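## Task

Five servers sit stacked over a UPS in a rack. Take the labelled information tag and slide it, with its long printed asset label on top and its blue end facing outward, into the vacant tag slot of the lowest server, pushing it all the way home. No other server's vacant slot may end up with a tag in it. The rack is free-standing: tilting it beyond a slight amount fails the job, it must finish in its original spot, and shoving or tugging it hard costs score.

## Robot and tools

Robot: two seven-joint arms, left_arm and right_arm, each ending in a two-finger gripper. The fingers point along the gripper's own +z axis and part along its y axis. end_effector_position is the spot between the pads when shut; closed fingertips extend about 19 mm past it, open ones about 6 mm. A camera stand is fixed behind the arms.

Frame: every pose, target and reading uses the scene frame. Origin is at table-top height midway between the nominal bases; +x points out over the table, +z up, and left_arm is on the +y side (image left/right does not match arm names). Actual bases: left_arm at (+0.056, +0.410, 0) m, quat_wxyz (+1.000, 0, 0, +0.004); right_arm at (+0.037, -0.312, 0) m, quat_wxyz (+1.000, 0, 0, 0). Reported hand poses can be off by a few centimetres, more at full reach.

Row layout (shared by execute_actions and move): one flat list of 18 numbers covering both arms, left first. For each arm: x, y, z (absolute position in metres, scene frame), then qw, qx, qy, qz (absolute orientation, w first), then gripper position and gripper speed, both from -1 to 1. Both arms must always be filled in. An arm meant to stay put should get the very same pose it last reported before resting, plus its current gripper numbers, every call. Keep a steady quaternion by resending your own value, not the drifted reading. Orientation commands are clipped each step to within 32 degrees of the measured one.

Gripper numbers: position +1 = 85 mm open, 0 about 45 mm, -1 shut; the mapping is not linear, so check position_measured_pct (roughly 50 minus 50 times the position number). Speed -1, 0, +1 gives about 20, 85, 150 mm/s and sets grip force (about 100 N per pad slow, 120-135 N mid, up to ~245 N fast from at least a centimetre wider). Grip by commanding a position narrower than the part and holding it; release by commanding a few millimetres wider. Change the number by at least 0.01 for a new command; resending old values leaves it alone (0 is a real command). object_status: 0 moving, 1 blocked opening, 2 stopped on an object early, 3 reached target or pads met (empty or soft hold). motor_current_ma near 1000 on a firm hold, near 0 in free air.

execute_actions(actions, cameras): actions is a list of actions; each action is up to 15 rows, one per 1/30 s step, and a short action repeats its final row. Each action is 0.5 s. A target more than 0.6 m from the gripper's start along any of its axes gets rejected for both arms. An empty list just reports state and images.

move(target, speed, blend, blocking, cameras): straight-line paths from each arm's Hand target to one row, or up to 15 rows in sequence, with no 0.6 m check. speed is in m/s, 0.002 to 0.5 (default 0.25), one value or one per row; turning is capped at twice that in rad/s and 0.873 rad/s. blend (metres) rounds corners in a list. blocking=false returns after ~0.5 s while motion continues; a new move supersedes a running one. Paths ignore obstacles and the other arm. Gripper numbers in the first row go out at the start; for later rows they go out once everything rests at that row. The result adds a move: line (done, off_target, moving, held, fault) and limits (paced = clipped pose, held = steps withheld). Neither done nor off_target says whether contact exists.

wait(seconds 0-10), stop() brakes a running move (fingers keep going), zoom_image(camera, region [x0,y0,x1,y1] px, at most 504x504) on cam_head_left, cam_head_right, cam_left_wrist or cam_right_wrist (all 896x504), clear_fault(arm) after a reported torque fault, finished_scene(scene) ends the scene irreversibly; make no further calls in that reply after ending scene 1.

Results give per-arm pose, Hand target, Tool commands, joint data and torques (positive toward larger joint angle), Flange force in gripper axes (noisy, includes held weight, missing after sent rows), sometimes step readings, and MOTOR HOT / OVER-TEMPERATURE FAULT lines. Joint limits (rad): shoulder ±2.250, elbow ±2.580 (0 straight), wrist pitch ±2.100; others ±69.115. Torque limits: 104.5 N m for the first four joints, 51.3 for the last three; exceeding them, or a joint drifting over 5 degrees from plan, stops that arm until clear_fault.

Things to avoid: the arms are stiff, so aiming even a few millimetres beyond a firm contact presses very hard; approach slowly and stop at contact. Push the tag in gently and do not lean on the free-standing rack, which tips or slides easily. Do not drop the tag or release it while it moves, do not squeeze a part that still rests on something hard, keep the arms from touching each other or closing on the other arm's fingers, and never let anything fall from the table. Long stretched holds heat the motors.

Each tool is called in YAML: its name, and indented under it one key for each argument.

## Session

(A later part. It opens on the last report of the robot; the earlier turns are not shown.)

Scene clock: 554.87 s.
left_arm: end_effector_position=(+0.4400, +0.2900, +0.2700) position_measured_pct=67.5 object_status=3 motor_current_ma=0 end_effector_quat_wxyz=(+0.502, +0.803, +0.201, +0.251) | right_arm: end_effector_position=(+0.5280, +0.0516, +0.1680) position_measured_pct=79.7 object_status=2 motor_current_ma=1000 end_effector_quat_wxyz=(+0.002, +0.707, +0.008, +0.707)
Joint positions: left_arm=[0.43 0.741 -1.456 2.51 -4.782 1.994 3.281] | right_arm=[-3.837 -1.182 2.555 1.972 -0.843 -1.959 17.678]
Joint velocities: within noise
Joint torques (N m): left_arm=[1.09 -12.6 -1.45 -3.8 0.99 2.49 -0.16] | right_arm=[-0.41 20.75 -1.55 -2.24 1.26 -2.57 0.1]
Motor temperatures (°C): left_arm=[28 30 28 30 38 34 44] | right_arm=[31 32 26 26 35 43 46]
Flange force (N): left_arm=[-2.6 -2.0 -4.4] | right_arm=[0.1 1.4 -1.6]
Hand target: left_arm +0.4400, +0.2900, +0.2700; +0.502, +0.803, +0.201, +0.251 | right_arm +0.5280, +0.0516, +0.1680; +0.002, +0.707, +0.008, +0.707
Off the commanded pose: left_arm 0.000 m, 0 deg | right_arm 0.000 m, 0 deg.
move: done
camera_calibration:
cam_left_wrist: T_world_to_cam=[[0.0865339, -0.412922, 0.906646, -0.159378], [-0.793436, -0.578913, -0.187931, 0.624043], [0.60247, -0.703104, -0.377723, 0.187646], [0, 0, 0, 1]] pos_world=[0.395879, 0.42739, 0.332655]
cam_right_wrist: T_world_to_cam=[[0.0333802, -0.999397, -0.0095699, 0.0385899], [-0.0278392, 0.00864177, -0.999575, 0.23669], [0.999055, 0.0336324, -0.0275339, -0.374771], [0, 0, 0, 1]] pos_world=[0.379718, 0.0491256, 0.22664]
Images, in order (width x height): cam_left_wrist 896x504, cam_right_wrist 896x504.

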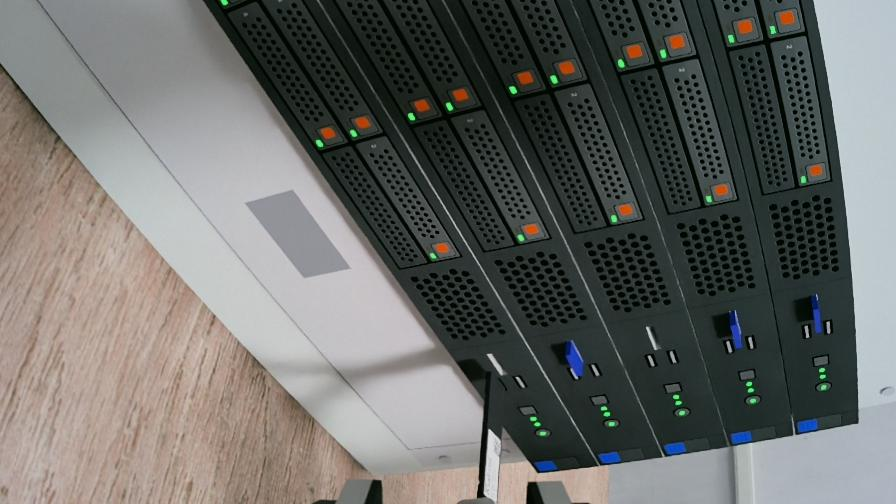

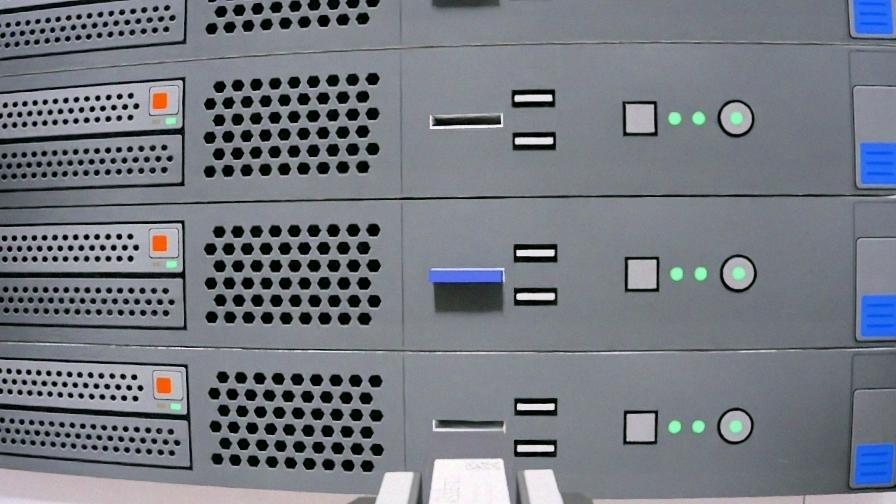

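move:
  target: [0.44,0.29,0.27,0.5,0.8,0.2,0.25,-0.35,-0.5,0.5315,0.0514,0.1685,-0.0067,0.7071,-0.0011,0.7071,-0.62,-1]
  speed: 0.03
  cameras: ["cam_right_wrist","cam_left_wrist"]

zoom_image:
  camera: "cam_right_wrist"
  region: [425, 415, 465, 445]

zoom_image:
  camera: "cam_right_wrist"
  region: [475, 415, 515, 445]

zoom_image:
  camera: "cam_left_wrist"
  region: [470, 340, 530, 400]

Scene clock: 602.80 s.
left_arm: end_effector_position=(+0.4400, +0.2900, +0.2700) position_measured_pct=67.5 object_status=3 motor_current_ma=0 end_effector_quat_wxyz=(+0.502, +0.803, +0.201, +0.251) | right_arm: end_effector_position=(+0.5315, +0.0514, +0.1685) position_measured_pct=79.7 object_status=2 motor_current_ma=1000 end_effector_quat_wxyz=(-0.007, +0.707, -0.001, +0.707)
Joint positions: left_arm=[0.43 0.741 -1.456 2.51 -4.782 1.994 3.281] | right_arm=[-3.828 -1.182 2.553 1.968 -0.834 -1.954 17.662]
Joint velocities: within noise
Joint torques (N m): left_arm=[1.05 -12.6 -1.48 -3.78 1.01 2.45 -0.14] | right_arm=[-0.41 20.85 -1.61 -2.28 1.27 -2.53 0.1]
Motor temperatures (°C): left_arm=[28 30 28 30 38 34 44] | right_arm=[31 32 26 26 35 43 46]
Flange force (N): left_arm=[-2.6 -2.1 -4.4] | right_arm=[0.0 1.4 -1.6]
Hand target: left_arm +0.4400, +0.2900, +0.2700; +0.502, +0.803, +0.201, +0.251 | right_arm +0.5315, +0.0514, +0.1685; -0.007, +0.707, -0.001, +0.707
Off the commanded pose: left_arm 0.000 m, 0 deg | right_arm 0.000 m, 0 deg.
move: done
camera_calibration:
cam_left_wrist: T_world_to_cam=[[0.0865339, -0.412922, 0.906646, -0.159378], [-0.793436, -0.578913, -0.187931, 0.624043], [0.60247, -0.703104, -0.377723, 0.187646], [0, 0, 0, 1]] pos_world=[0.395879, 0.42739, 0.332655]
cam_right_wrist: T_world_to_cam=[[0.0332389, -0.998863, -0.0341608, 0.0425168], [-0.0279324, 0.0332379, -0.999057, 0.235922], [0.999057, 0.0341618, -0.0267959, -0.378398], [0, 0, 0, 1]] pos_world=[0.383218, 0.0475537, 0.227012]
Images, in order (width x height): cam_left_wrist 896x504, cam_right_wrist 896x504.

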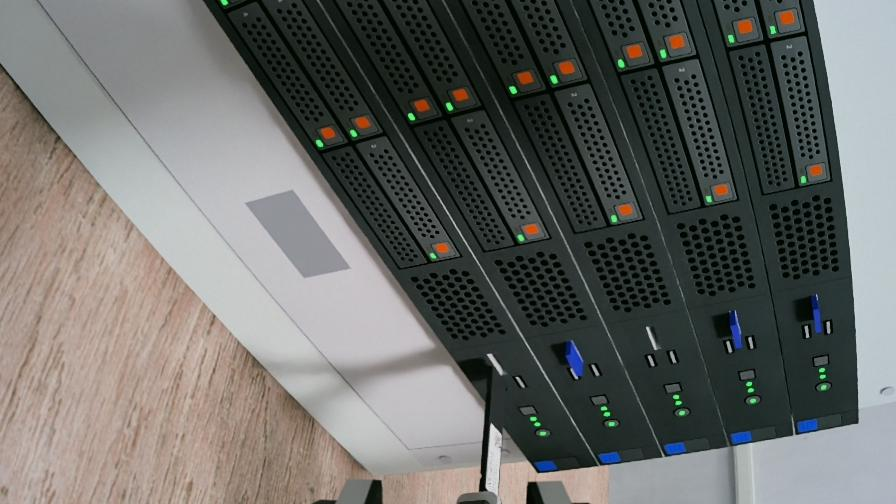

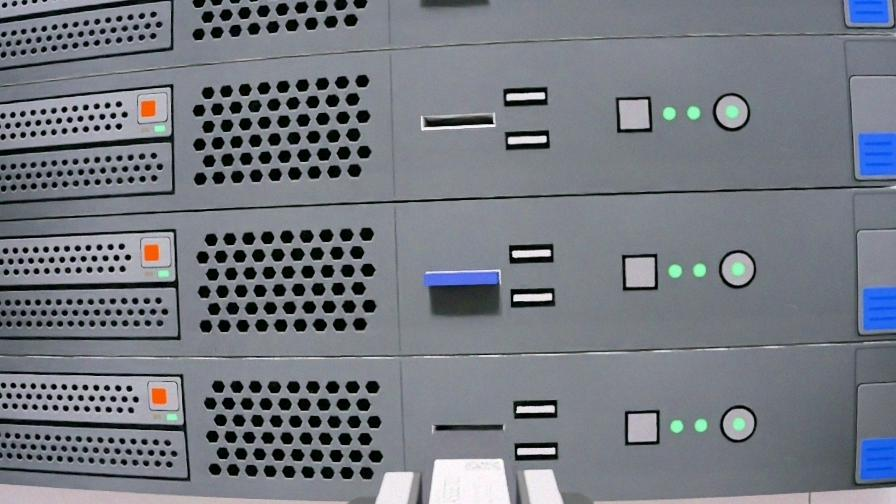

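Scaled by 12.600 from the camera's 896x504 image, which has a finer 1280x720 frame.

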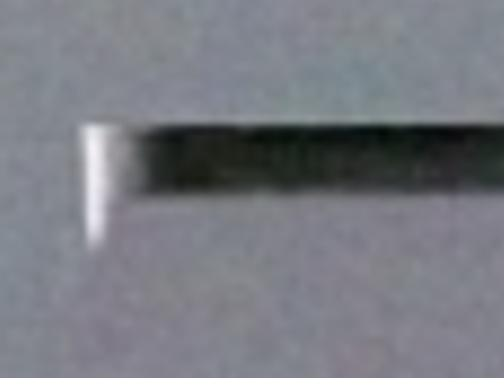

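Scaled by 12.600 from the camera's 896x504 image, which has a finer 1280x720 frame.

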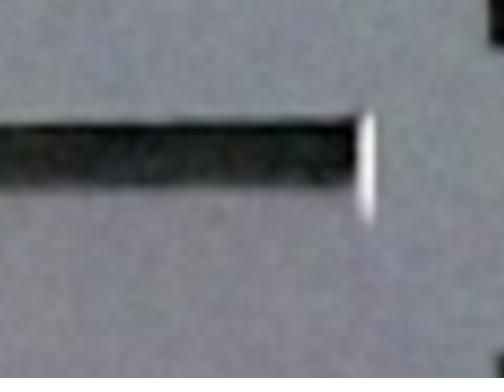

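Scaled by 8.400 from the camera's 896x504 image, which has a finer 1280x720 frame.

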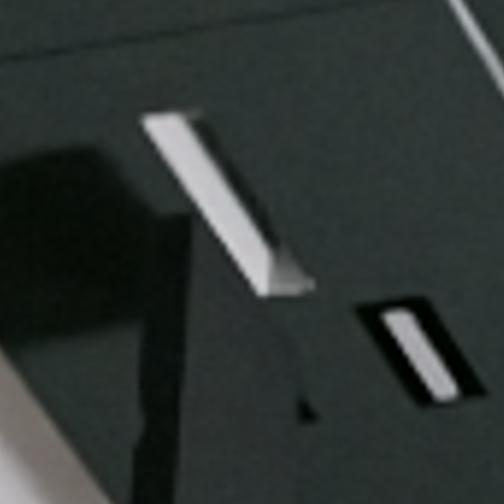

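move:
  target: [0.44,0.29,0.27,0.5,0.8,0.2,0.25,-0.35,-0.5,0.5345,0.0515,0.1685,-0.0067,0.7071,-0.0011,0.7071,-0.62,-1]
  speed: 0.02
  cameras: ["cam_right_wrist","cam_left_wrist"]

zoom_image:
  camera: "cam_right_wrist"
  region: [425, 415, 465, 445]

zoom_image:
  camera: "cam_right_wrist"
  region: [475, 415, 515, 445]

zoom_image:
  camera: "cam_left_wrist"
  region: [470, 340, 530, 400]

Scene clock: 621.20 s.
left_arm: end_effector_position=(+0.4400, +0.2900, +0.2700) position_measured_pct=67.5 object_status=3 motor_current_ma=0 end_effector_quat_wxyz=(+0.502, +0.803, +0.201, +0.251) | right_arm: end_effector_position=(+0.5345, +0.0515, +0.1685) position_measured_pct=79.7 object_status=2 motor_current_ma=1000 end_effector_quat_wxyz=(-0.007, +0.707, -0.001, +0.707)
Joint positions: left_arm=[0.43 0.741 -1.456 2.51 -4.782 1.994 3.281] | right_arm=[-3.825 -1.181 2.556 1.963 -0.828 -1.947 17.666]
Joint velocities: within noise
Joint torques (N m): left_arm=[1.13 -12.57 -1.48 -3.8 0.99 2.49 -0.17] | right_arm=[-0.44 20.91 -1.54 -2.36 1.28 -2.55 0.07]
Motor temperatures (°C): left_arm=[28 30 28 30 38 34 44] | right_arm=[31 32 26 26 35 43 46]
Flange force (N): left_arm=[-2.6 -2.2 -4.5] | right_arm=[0.1 1.4 -1.6]
Hand target: left_arm +0.4400, +0.2900, +0.2700; +0.502, +0.803, +0.201, +0.251 | right_arm +0.5345, +0.0515, +0.1685; -0.007, +0.707, -0.001, +0.707
Off the commanded pose: left_arm 0.000 m, 0 deg | right_arm 0.000 m, 0 deg.
move: done
camera_calibration:
cam_left_wrist: T_world_to_cam=[[0.0865339, -0.412922, 0.906646, -0.159378], [-0.793436, -0.578913, -0.187931, 0.624043], [0.60247, -0.703104, -0.377723, 0.187646], [0, 0, 0, 1]] pos_world=[0.395879, 0.42739, 0.332655]
cam_right_wrist: T_world_to_cam=[[0.0332408, -0.998867, -0.034061, 0.0424941], [-0.0279292, 0.0331381, -0.99906, 0.236007], [0.999057, 0.0341608, -0.0267961, -0.381399], [0, 0, 0, 1]] pos_world=[0.386218, 0.047654, 0.227012]
Images, in order (width x height): cam_left_wrist 896x504, cam_right_wrist 896x504.

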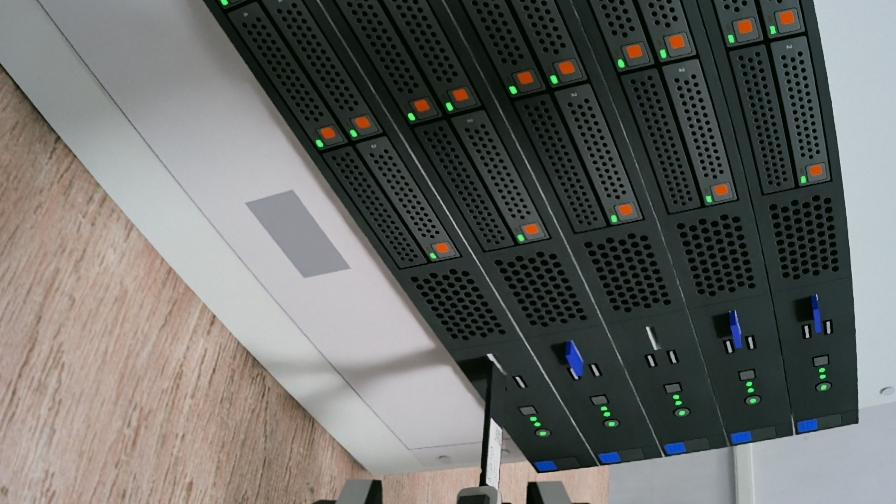

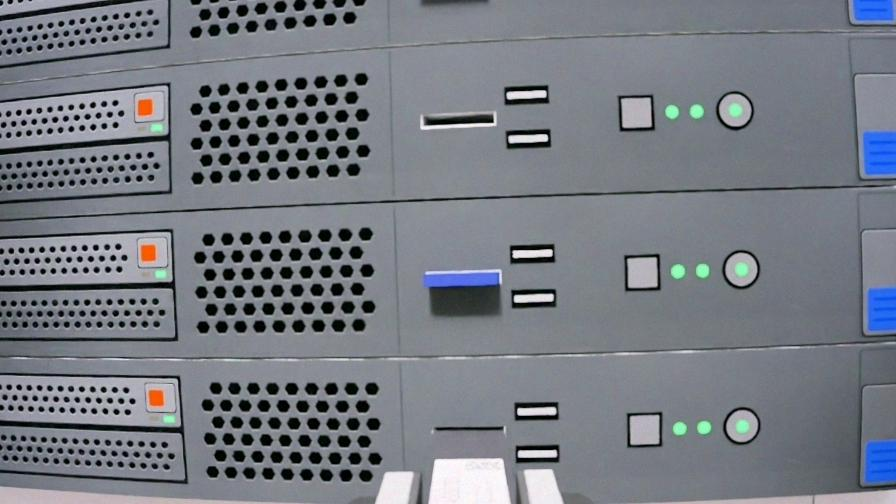

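Scaled by 12.600 from the camera's 896x504 image, which has a finer 1280x720 frame.

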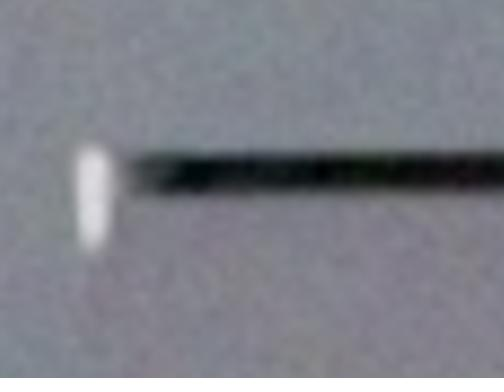

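Scaled by 12.600 from the camera's 896x504 image, which has a finer 1280x720 frame.

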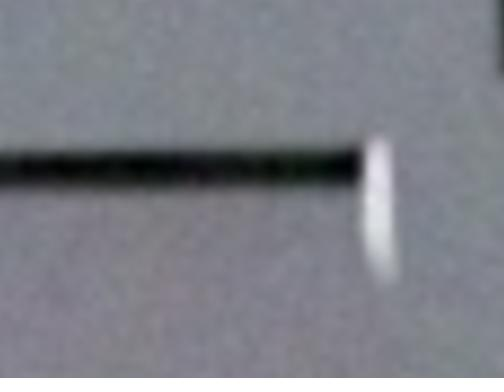

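Scaled by 8.400 from the camera's 896x504 image, which has a finer 1280x720 frame.

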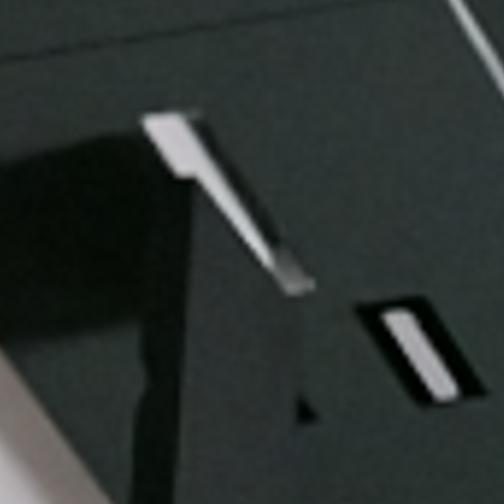

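move:
  target:
    - [0.44,0.29,0.27,0.5,0.8,0.2,0.25,-0.35,-0.5,0.5365,0.0515,0.1685,-0.0067,0.7071,-0.0011,0.7071,-0.62,-1]
    - [0.44,0.29,0.27,0.5,0.8,0.2,0.25,-0.35,-0.5,0.5385,0.0515,0.1685,-0.0067,0.7071,-0.0011,0.7071,-0.62,-1]
  speed: 0.01
  cameras: ["cam_right_wrist"]

Scene clock: 648.93 s.
left_arm: end_effector_position=(+0.4400, +0.2900, +0.2700) position_measured_pct=67.5 object_status=3 motor_current_ma=0 end_effector_quat_wxyz=(+0.502, +0.803, +0.201, +0.251) | right_arm: end_effector_position=(+0.5384, +0.0516, +0.1685) position_measured_pct=79.7 object_status=2 motor_current_ma=1000 end_effector_quat_wxyz=(-0.007, +0.707, -0.001, +0.707)
Joint positions: left_arm=[0.43 0.741 -1.456 2.51 -4.782 1.994 3.281] | right_arm=[-3.819 -1.18 2.559 1.957 -0.821 -1.937 17.67]
Joint velocities: within noise
Joint torques (N m): left_arm=[1.1 -12.6 -1.47 -3.77 0.99 2.46 -0.18] | right_arm=[10.64 23.57 4.46 -7.48 0.8 -2.96 0.09]
Motor temperatures (°C): left_arm=[28 30 28 30 38 34 44] | right_arm=[31 32 26 26 35 43 46]
Flange force (N): left_arm=[-2.5 -2.1 -4.4] | right_arm=[-0.8 -1.9 -28.5]
Hand target: left_arm +0.4400, +0.2900, +0.2700; +0.502, +0.803, +0.201, +0.251 | right_arm +0.5385, +0.0515, +0.1685; -0.007, +0.707, -0.001, +0.707
Off the commanded pose: left_arm 0.000 m, 0 deg | right_arm 0.000 m, 0 deg.
move: done
camera_calibration:
cam_right_wrist: T_world_to_cam=[[0.0335368, -0.998857, -0.0340695, 0.0423501], [-0.0280391, 0.0331349, -0.999057, 0.236155], [0.999044, 0.0344604, -0.0268958, -0.385286], [0, 0, 0, 1]] pos_world=[0.390119, 0.0477539, 0.227013]
Images, in order (width x height): cam_right_wrist 896x504.

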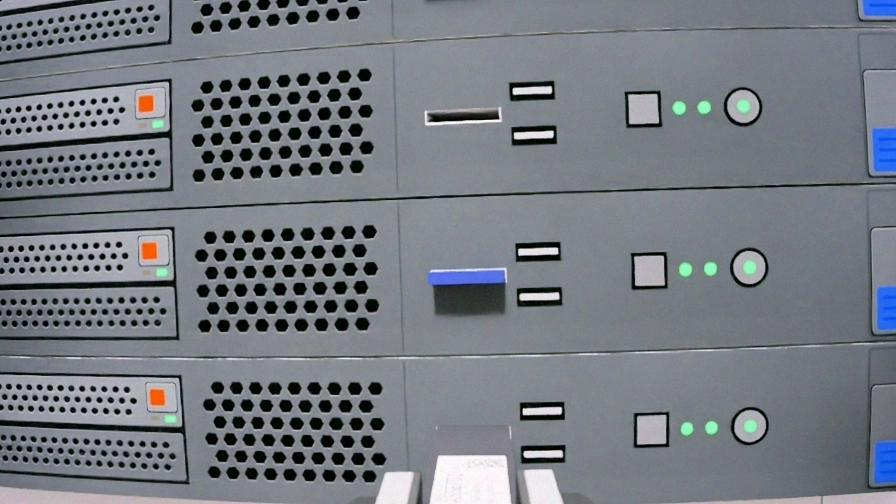

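zoom_image:
  camera: "cam_right_wrist"
  region: [425, 410, 525, 470]

move:
  target: [0.44,0.29,0.27,0.5,0.8,0.2,0.25,-0.35,-0.5,0.5365,0.0515,0.1685,-0.0067,0.7071,-0.0011,0.7071,-0.62,-1]
  speed: 0.01
  cameras: ["cam_right_wrist","cam_left_wrist"]

zoom_image:
  camera: "cam_right_wrist"
  region: [425, 415, 465, 445]

zoom_image:
  camera: "cam_right_wrist"
  region: [475, 415, 515, 445]

zoom_image:
  camera: "cam_left_wrist"
  region: [470, 340, 530, 400]

Scaled by 5.040 from the camera's 896x504 image, which has a finer 1280x720 frame.

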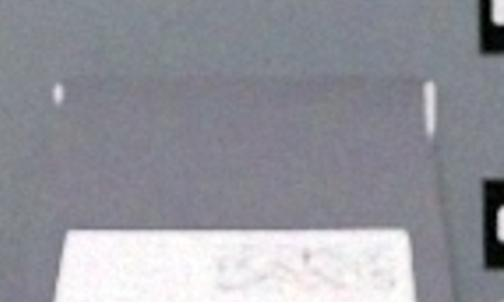

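Scene clock: 660.27 s.
left_arm: end_effector_position=(+0.4400, +0.2900, +0.2700) position_measured_pct=67.5 object_status=3 motor_current_ma=0 end_effector_quat_wxyz=(+0.502, +0.803, +0.201, +0.251) | right_arm: end_effector_position=(+0.5365, +0.0515, +0.1685) position_measured_pct=79.7 object_status=2 motor_current_ma=1000 end_effector_quat_wxyz=(-0.007, +0.707, -0.001, +0.707)
Joint positions: left_arm=[0.43 0.741 -1.456 2.51 -4.782 1.994 3.281] | right_arm=[-3.822 -1.181 2.557 1.96 -0.825 -1.942 17.668]
Joint velocities: within noise
Joint torques (N m): left_arm=[1.08 -12.58 -1.45 -3.8 0.98 2.49 -0.14] | right_arm=[-0.41 20.97 -1.55 -2.33 1.31 -2.57 0.1]
Motor temperatures (°C): left_arm=[28 30 28 30 38 34 44] | right_arm=[31 32 26 26 35 43 46]
Flange force (N): left_arm=[-2.7 -2.0 -4.4] | right_arm=[0.0 1.2 -1.5]
Hand target: left_arm +0.4400, +0.2900, +0.2700; +0.502, +0.803, +0.201, +0.251 | right_arm +0.5365, +0.0515, +0.1685; -0.007, +0.707, -0.001, +0.707
Off the commanded pose: left_arm 0.000 m, 0 deg | right_arm 0.000 m, 0 deg.
move: done
camera_calibration:
cam_left_wrist: T_world_to_cam=[[0.0865339, -0.412922, 0.906646, -0.159378], [-0.793436, -0.578913, -0.187931, 0.624043], [0.60247, -0.703104, -0.377723, 0.187646], [0, 0, 0, 1]] pos_world=[0.395879, 0.42739, 0.332655]
cam_right_wrist: T_world_to_cam=[[0.0332408, -0.998867, -0.034061, 0.0424276], [-0.0279292, 0.0331381, -0.99906, 0.236063], [0.999057, 0.0341608, -0.0267961, -0.383397], [0, 0, 0, 1]] pos_world=[0.388218, 0.047654, 0.227012]
Images, in order (width x height): cam_left_wrist 896x504, cam_right_wrist 896x504.

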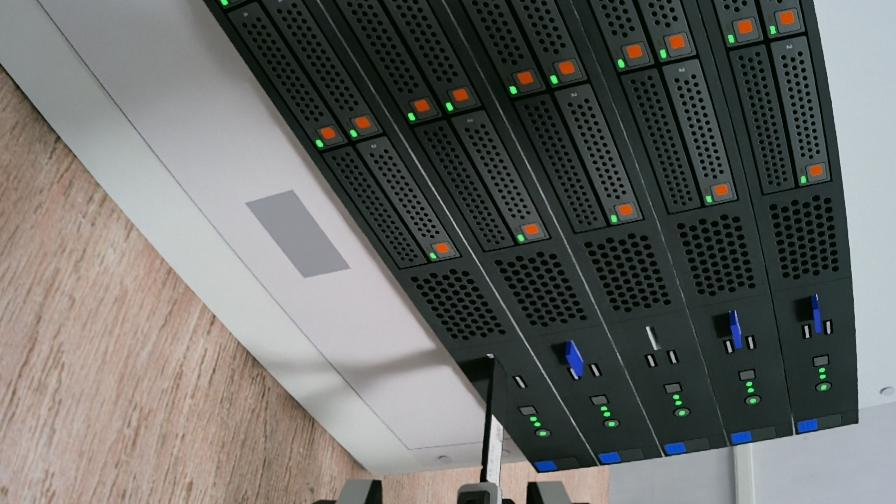

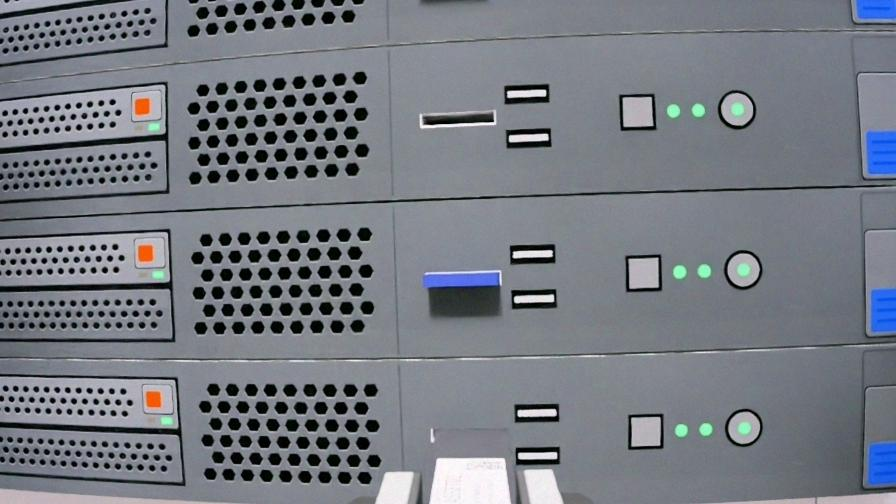

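Scaled by 12.600 from the camera's 896x504 image, which has a finer 1280x720 frame.

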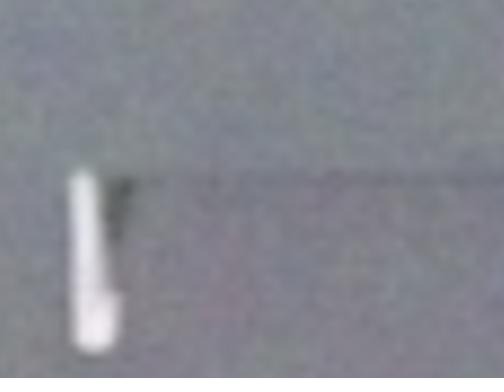

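Scaled by 12.600 from the camera's 896x504 image, which has a finer 1280x720 frame.

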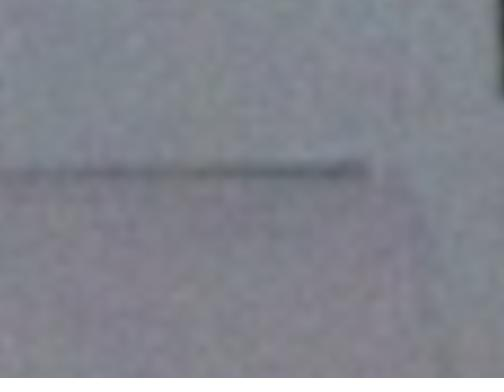

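Scaled by 8.400 from the camera's 896x504 image, which has a finer 1280x720 frame.

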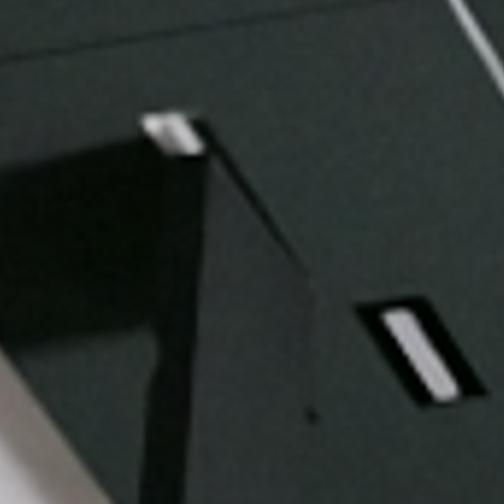

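zoom_image:
  camera: "cam_right_wrist"
  region: [425, 410, 525, 470]

zoom_image:
  camera: "cam_right_wrist"
  region: [490, 420, 520, 450]

zoom_image:
  camera: "cam_right_wrist"
  region: [425, 420, 455, 450]

Scaled by 5.040 from the camera's 896x504 image, which has a finer 1280x720 frame.

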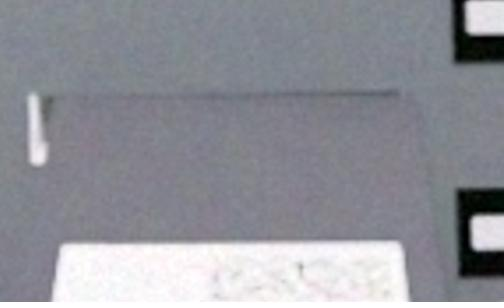

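Scaled by 16.800 from the camera's 896x504 image, which has a finer 1280x720 frame.

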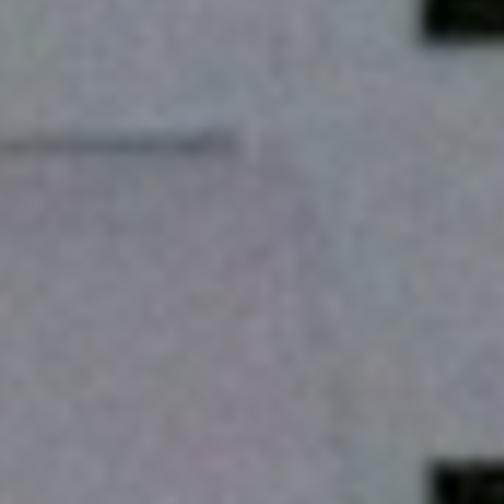

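Scaled by 16.800 from the camera's 896x504 image, which has a finer 1280x720 frame.

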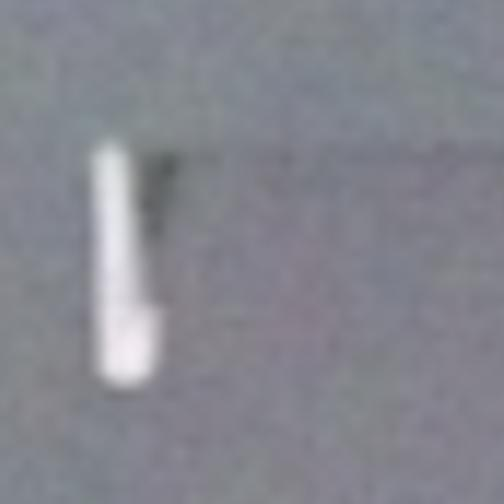

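move:
  target: [0.44,0.29,0.27,0.5,0.8,0.2,0.25,-0.35,-0.5,0.5365,0.0523,0.168,-0.0067,0.7071,-0.0011,0.7071,-0.62,-1]
  speed: 0.01
  cameras: ["cam_right_wrist"]

zoom_image:
  camera: "cam_right_wrist"
  region: [485, 420, 525, 450]

zoom_image:
  camera: "cam_right_wrist"
  region: [425, 420, 465, 450]

Scene clock: 715.27 s.
left_arm: end_effector_position=(+0.4400, +0.2900, +0.2700) position_measured_pct=67.5 object_status=3 motor_current_ma=0 end_effector_quat_wxyz=(+0.502, +0.803, +0.201, +0.251) | right_arm: end_effector_position=(+0.5365, +0.0523, +0.1680) position_measured_pct=79.7 object_status=2 motor_current_ma=1000 end_effector_quat_wxyz=(-0.007, +0.707, -0.001, +0.707)
Joint positions: left_arm=[0.43 0.741 -1.456 2.51 -4.782 1.994 3.281] | right_arm=[-3.823 -1.182 2.557 1.957 -0.824 -1.942 17.669]
Joint velocities: within noise
Joint torques (N m): left_arm=[1.07 -12.58 -1.45 -3.79 1.01 2.48 -0.17] | right_arm=[-0.43 20.94 -1.56 -2.37 1.3 -2.55 0.06]
Motor temperatures (°C): left_arm=[28 30 28 30 38 34 44] | right_arm=[31 32 26 26 35 43 46]
Flange force (N): left_arm=[-2.6 -1.9 -4.5] | right_arm=[0.1 1.3 -1.5]
Hand target: left_arm +0.4400, +0.2900, +0.2700; +0.502, +0.803, +0.201, +0.251 | right_arm +0.5365, +0.0523, +0.1680; -0.007, +0.707, -0.001, +0.707
Off the commanded pose: left_arm 0.000 m, 0 deg | right_arm 0.000 m, 0 deg.
move: done
camera_calibration:
cam_right_wrist: T_world_to_cam=[[0.0332408, -0.998867, -0.034061, 0.0432096], [-0.0279292, 0.0331381, -0.99906, 0.235537], [0.999057, 0.0341608, -0.0267961, -0.383438], [0, 0, 0, 1]] pos_world=[0.388218, 0.048454, 0.226512]
Images, in order (width x height): cam_right_wrist 896x504.

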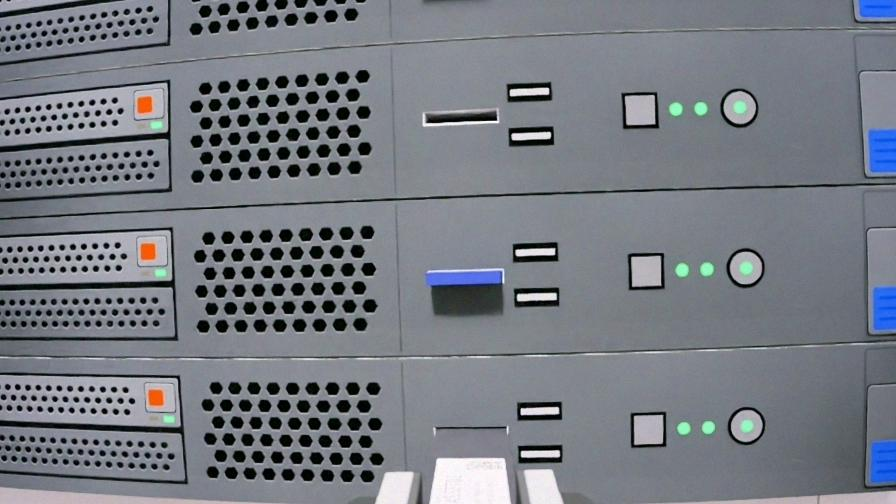

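Scaled by 12.600 from the camera's 896x504 image, which has a finer 1280x720 frame.

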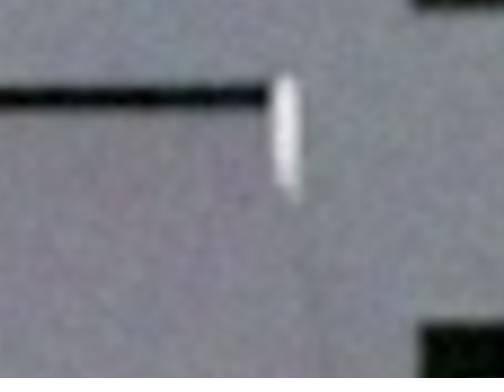

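Scaled by 12.600 from the camera's 896x504 image, which has a finer 1280x720 frame.

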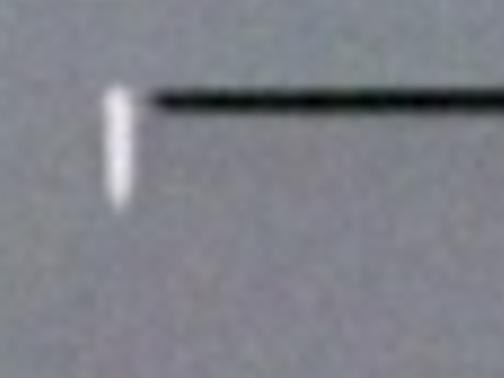

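move:
  target:
    - [0.44,0.29,0.27,0.5,0.8,0.2,0.25,-0.35,-0.5,0.539,0.0523,0.168,-0.0067,0.7071,-0.0011,0.7071,-0.62,-1]
  speed: 0.01
  cameras: ["cam_right_wrist"]

zoom_image:
  camera: "cam_right_wrist"
  region: [425, 410, 525, 470]

Scene clock: 722.93 s.
left_arm: end_effector_position=(+0.4400, +0.2900, +0.2700) position_measured_pct=67.5 object_status=3 motor_current_ma=0 end_effector_quat_wxyz=(+0.502, +0.803, +0.201, +0.251) | right_arm: end_effector_position=(+0.5389, +0.0524, +0.1680) position_measured_pct=79.7 object_status=2 motor_current_ma=1000 end_effector_quat_wxyz=(-0.007, +0.707, -0.001, +0.707)
Joint positions: left_arm=[0.43 0.741 -1.456 2.51 -4.782 1.994 3.281] | right_arm=[-3.82 -1.181 2.56 1.953 -0.82 -1.936 17.672]
Joint velocities: within noise
Joint torques (N m): left_arm=[1.09 -12.62 -1.46 -3.78 1.02 2.48 -0.17] | right_arm=[12.93 23.5 5.49 -8.17 0.32 -2.82 0.06]
Motor temperatures (°C): left_arm=[28 30 28 30 38 34 44] | right_arm=[31 32 26 26 35 43 46]
Flange force (N): left_arm=[-2.6 -2.2 -4.5] | right_arm=[-0.3 -3.0 -32.9]
Hand target: left_arm +0.4400, +0.2900, +0.2700; +0.502, +0.803, +0.201, +0.251 | right_arm +0.5390, +0.0523, +0.1680; -0.007, +0.707, -0.001, +0.707
Off the commanded pose: left_arm 0.000 m, 0 deg | right_arm 0.000 m, 0 deg.
move: done
camera_calibration:
cam_right_wrist: T_world_to_cam=[[0.0334403, -0.99886, -0.0340677, 0.0430496], [-0.027936, 0.0331392, -0.99906, 0.235609], [0.99905, 0.0343606, -0.0267959, -0.385943], [0, 0, 0, 1]] pos_world=[0.390718, 0.0484539, 0.226512]
Images, in order (width x height): cam_right_wrist 896x504.

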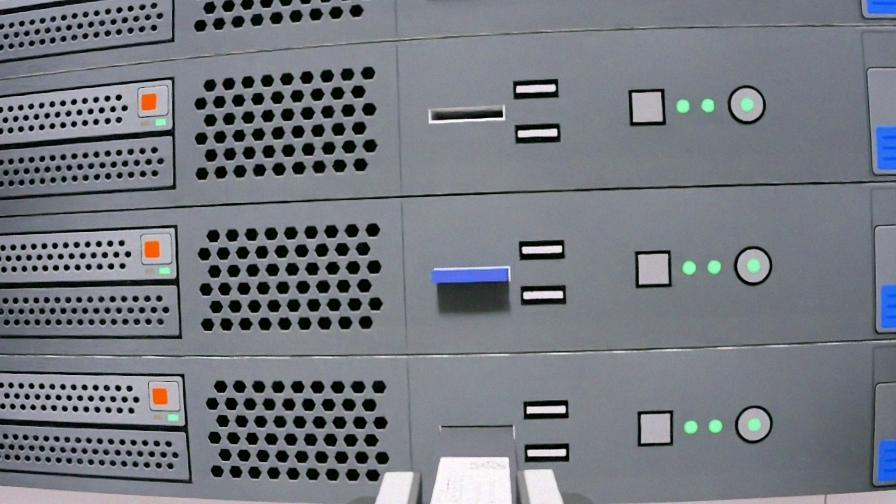

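Scaled by 5.040 from the camera's 896x504 image, which has a finer 1280x720 frame.

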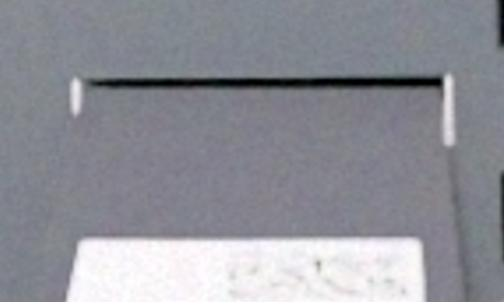

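move:
  target:
    - [0.44,0.29,0.27,0.5,0.8,0.2,0.25,-0.35,-0.5,0.5365,0.0523,0.1677,-0.0067,0.7071,-0.0011,0.7071,-0.62,-1]
    - [0.44,0.29,0.27,0.5,0.8,0.2,0.25,-0.35,-0.5,0.539,0.0523,0.1677,-0.0067,0.7071,-0.0011,0.7071,-0.62,-1]
  speed: 0.01
  cameras: ["cam_right_wrist","cam_left_wrist"]

zoom_image:
  camera: "cam_right_wrist"
  region: [425, 410, 525, 470]

zoom_image:
  camera: "cam_left_wrist"
  region: [470, 340, 530, 400]

Scene clock: 751.63 s.
left_arm: end_effector_position=(+0.4400, +0.2900, +0.2700) position_measured_pct=67.5 object_status=3 motor_current_ma=0 end_effector_quat_wxyz=(+0.502, +0.803, +0.201, +0.251) | right_arm: end_effector_position=(+0.5389, +0.0524, +0.1677) position_measured_pct=79.7 object_status=2 motor_current_ma=1000 end_effector_quat_wxyz=(-0.007, +0.707, -0.001, +0.707)
Joint positions: left_arm=[0.43 0.741 -1.456 2.51 -4.782 1.994 3.281] | right_arm=[-3.82 -1.182 2.56 1.953 -0.82 -1.936 17.672]
Joint velocities: within noise
Joint torques (N m): left_arm=[1.14 -12.58 -1.47 -3.73 1 2.47 -0.17] | right_arm=[11.66 23.64 4.96 -7.9 0.82 -2.79 0.09]
Motor temperatures (°C): left_arm=[28 30 28 30 38 34 44] | right_arm=[32 33 26 26 35 43 46]
Flange force (N): left_arm=[-2.4 -2.2 -4.6] | right_arm=[-0.5 -2.1 -31.4]
Hand target: left_arm +0.4400, +0.2900, +0.2700; +0.502, +0.803, +0.201, +0.251 | right_arm +0.5390, +0.0523, +0.1677; -0.007, +0.707, -0.001, +0.707
Off the commanded pose: left_arm 0.000 m, 0 deg | right_arm 0.000 m, 0 deg.
move: done
camera_calibration:
cam_left_wrist: T_world_to_cam=[[0.0865339, -0.412922, 0.906646, -0.159378], [-0.793436, -0.578913, -0.187931, 0.624043], [0.60247, -0.703104, -0.377723, 0.187646], [0, 0, 0, 1]] pos_world=[0.395879, 0.42739, 0.332655]
cam_right_wrist: T_world_to_cam=[[0.0336365, -0.998853, -0.0340745, 0.0430671], [-0.0280425, 0.0331371, -0.999057, 0.235344], [0.999041, 0.0345603, -0.0268958, -0.385838], [0, 0, 0, 1]] pos_world=[0.390619, 0.0485538, 0.226213]
Images, in order (width x height): cam_left_wrist 896x504, cam_right_wrist 896x504.

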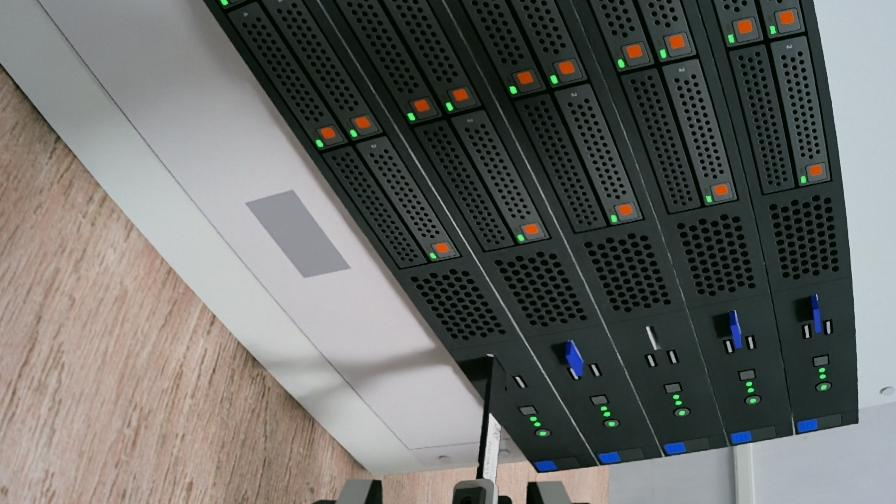

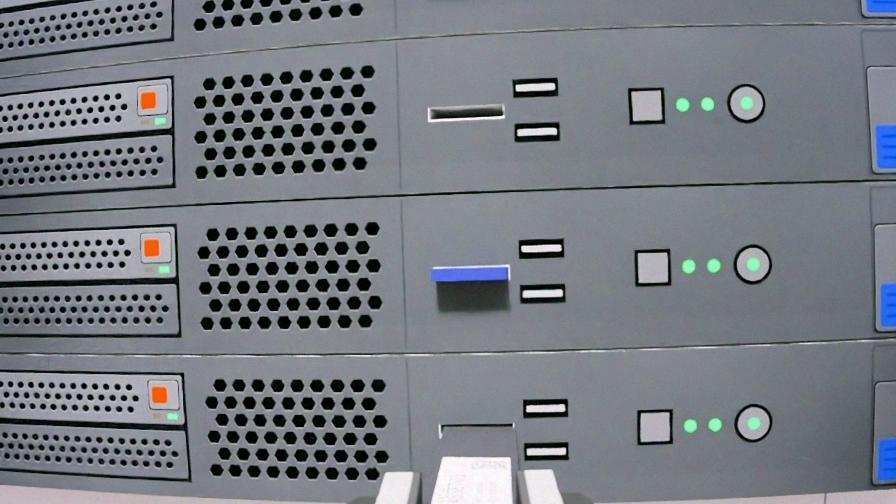

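Scaled by 5.040 from the camera's 896x504 image, which has a finer 1280x720 frame.

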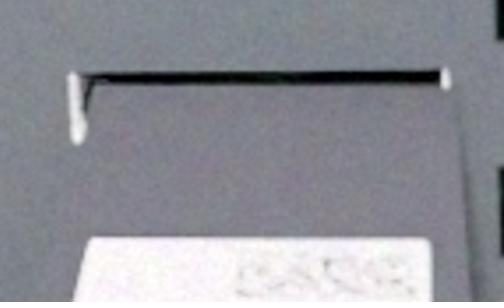

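Scaled by 8.400 from the camera's 896x504 image, which has a finer 1280x720 frame.

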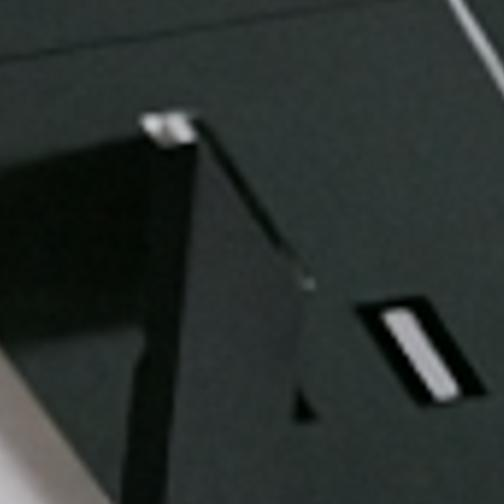

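zoom_image:
  camera: "cam_right_wrist"
  region: [420, 95, 520, 135]

zoom_image:
  camera: "cam_left_wrist"
  region: [635, 315, 675, 355]

move:
  target: [0.44,0.29,0.27,0.5,0.8,0.2,0.25,-0.35,-0.5,0.5325,0.0523,0.1677,-0.0067,0.7071,-0.0011,0.7071,-0.62,-1]
  speed: 0.01
  cameras: ["cam_right_wrist","cam_left_wrist"]

zoom_image:
  camera: "cam_right_wrist"
  region: [425, 410, 525, 470]

zoom_image:
  camera: "cam_left_wrist"
  region: [470, 340, 530, 400]

Scaled by 5.040 from the camera's 896x504 image, which has a finer 1280x720 frame.

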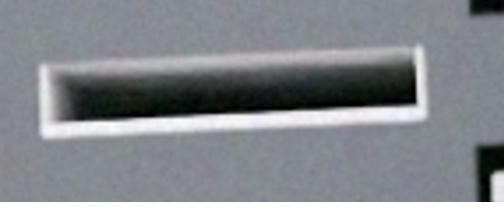

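Scaled by 12.600 from the camera's 896x504 image, which has a finer 1280x720 frame.

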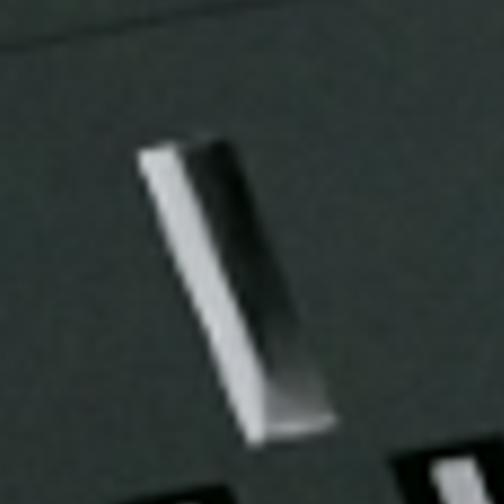

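Scene clock: 762.97 s.
left_arm: end_effector_position=(+0.4400, +0.2900, +0.2700) position_measured_pct=67.5 object_status=3 motor_current_ma=0 end_effector_quat_wxyz=(+0.502, +0.803, +0.201, +0.251) | right_arm: end_effector_position=(+0.5325, +0.0523, +0.1677) position_measured_pct=79.7 object_status=2 motor_current_ma=1000 end_effector_quat_wxyz=(-0.007, +0.707, -0.001, +0.707)
Joint positions: left_arm=[0.43 0.741 -1.456 2.51 -4.782 1.994 3.281] | right_arm=[-3.828 -1.184 2.554 1.963 -0.831 -1.952 17.664]
Joint velocities: within noise
Joint torques (N m): left_arm=[1.12 -12.6 -1.45 -3.74 0.98 2.48 -0.16] | right_arm=[-0.44 20.87 -1.62 -2.29 1.25 -2.55 0.09]
Motor temperatures (°C): left_arm=[28 30 28 30 38 34 44] | right_arm=[32 33 26 26 35 43 46]
Flange force (N): left_arm=[-2.4 -2.2 -4.4] | right_arm=[0.0 1.4 -1.4]
Hand target: left_arm +0.4400, +0.2900, +0.2700; +0.502, +0.803, +0.201, +0.251 | right_arm +0.5325, +0.0523, +0.1677; -0.007, +0.707, -0.001, +0.707
Off the commanded pose: left_arm 0.000 m, 0 deg | right_arm 0.000 m, 0 deg.
move: done
camera_calibration:
cam_left_wrist: T_world_to_cam=[[0.0865339, -0.412922, 0.906646, -0.159378], [-0.793436, -0.578913, -0.187931, 0.624043], [0.60247, -0.703104, -0.377723, 0.187646], [0, 0, 0, 1]] pos_world=[0.395879, 0.42739, 0.332655]
cam_right_wrist: T_world_to_cam=[[0.0332442, -0.998867, -0.0340609, 0.043331], [-0.0278294, 0.0331414, -0.999063, 0.235087], [0.99906, 0.0341609, -0.0266961, -0.379473], [0, 0, 0, 1]] pos_world=[0.384218, 0.048454, 0.226212]
Images, in order (width x height): cam_left_wrist 896x504, cam_right_wrist 896x504.

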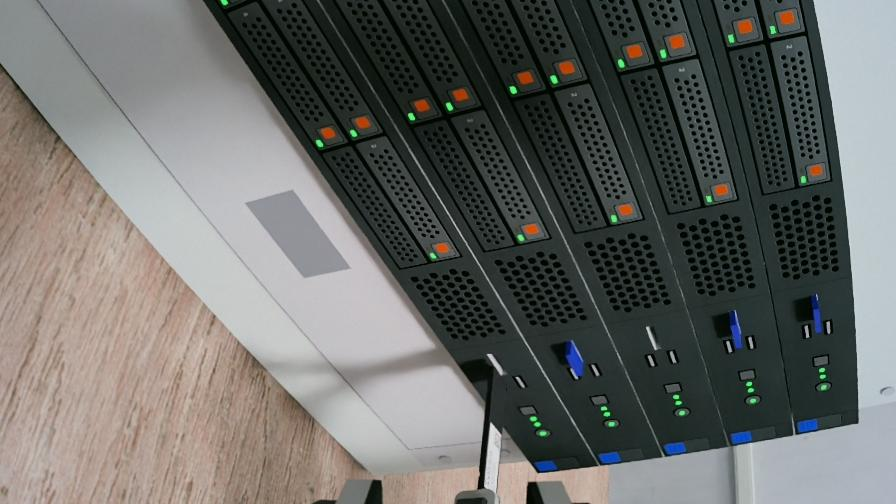

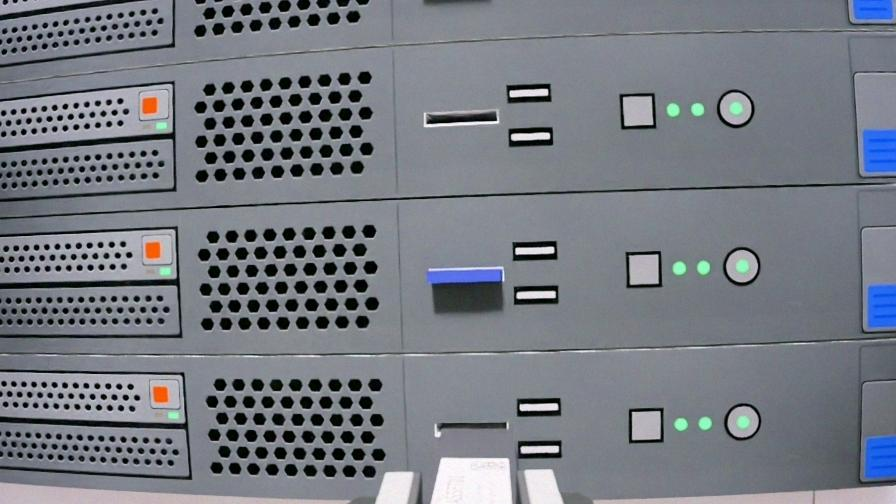

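Scaled by 5.040 from the camera's 896x504 image, which has a finer 1280x720 frame.

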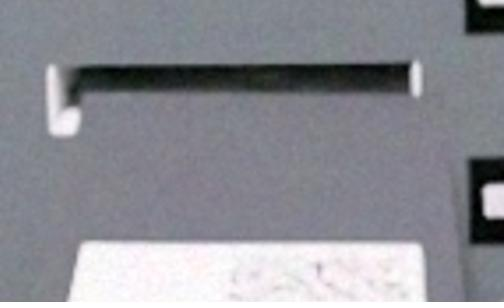

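Scaled by 8.400 from the camera's 896x504 image, which has a finer 1280x720 frame.

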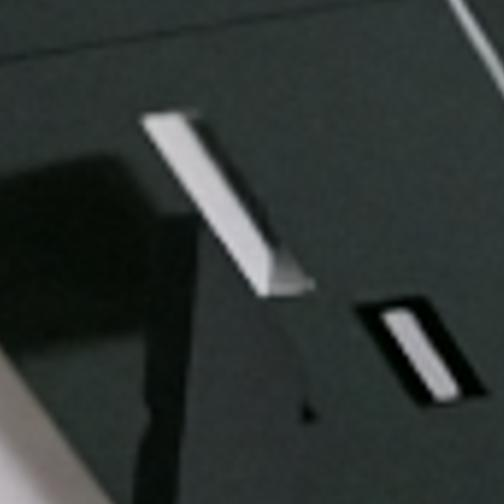

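zoom_image:
  camera: "cam_right_wrist"
  region: [420, 260, 520, 320]

zoom_image:
  camera: "cam_right_wrist"
  region: [425, 415, 455, 445]

zoom_image:
  camera: "cam_right_wrist"
  region: [490, 415, 520, 445]

zoom_image:
  camera: "cam_left_wrist"
  region: [480, 345, 520, 385]

Scaled by 5.040 from the camera's 896x504 image, which has a finer 1280x720 frame.

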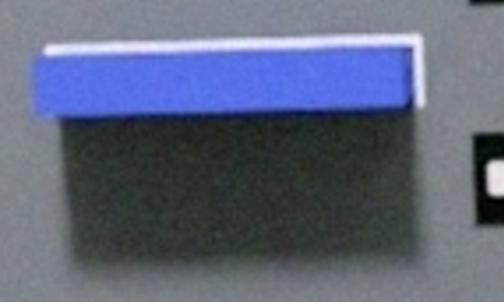

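Scaled by 16.800 from the camera's 896x504 image, which has a finer 1280x720 frame.

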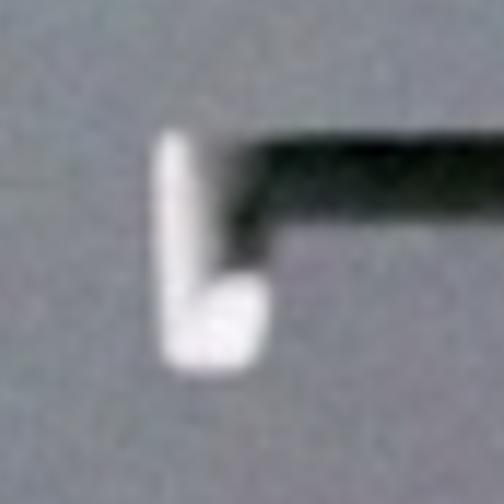

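Scaled by 16.800 from the camera's 896x504 image, which has a finer 1280x720 frame.

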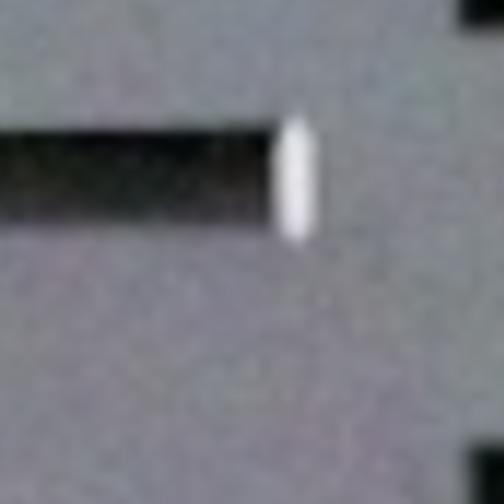

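Scaled by 12.600 from the camera's 896x504 image, which has a finer 1280x720 frame.

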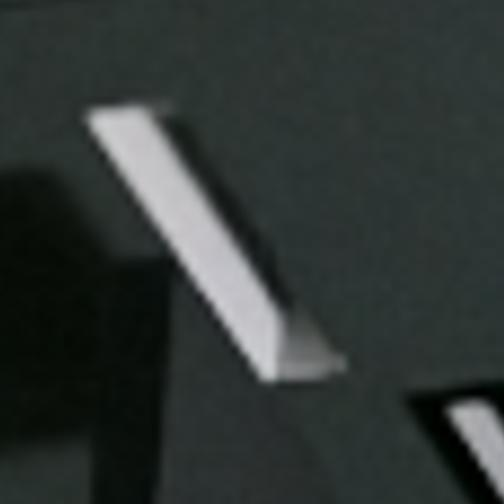

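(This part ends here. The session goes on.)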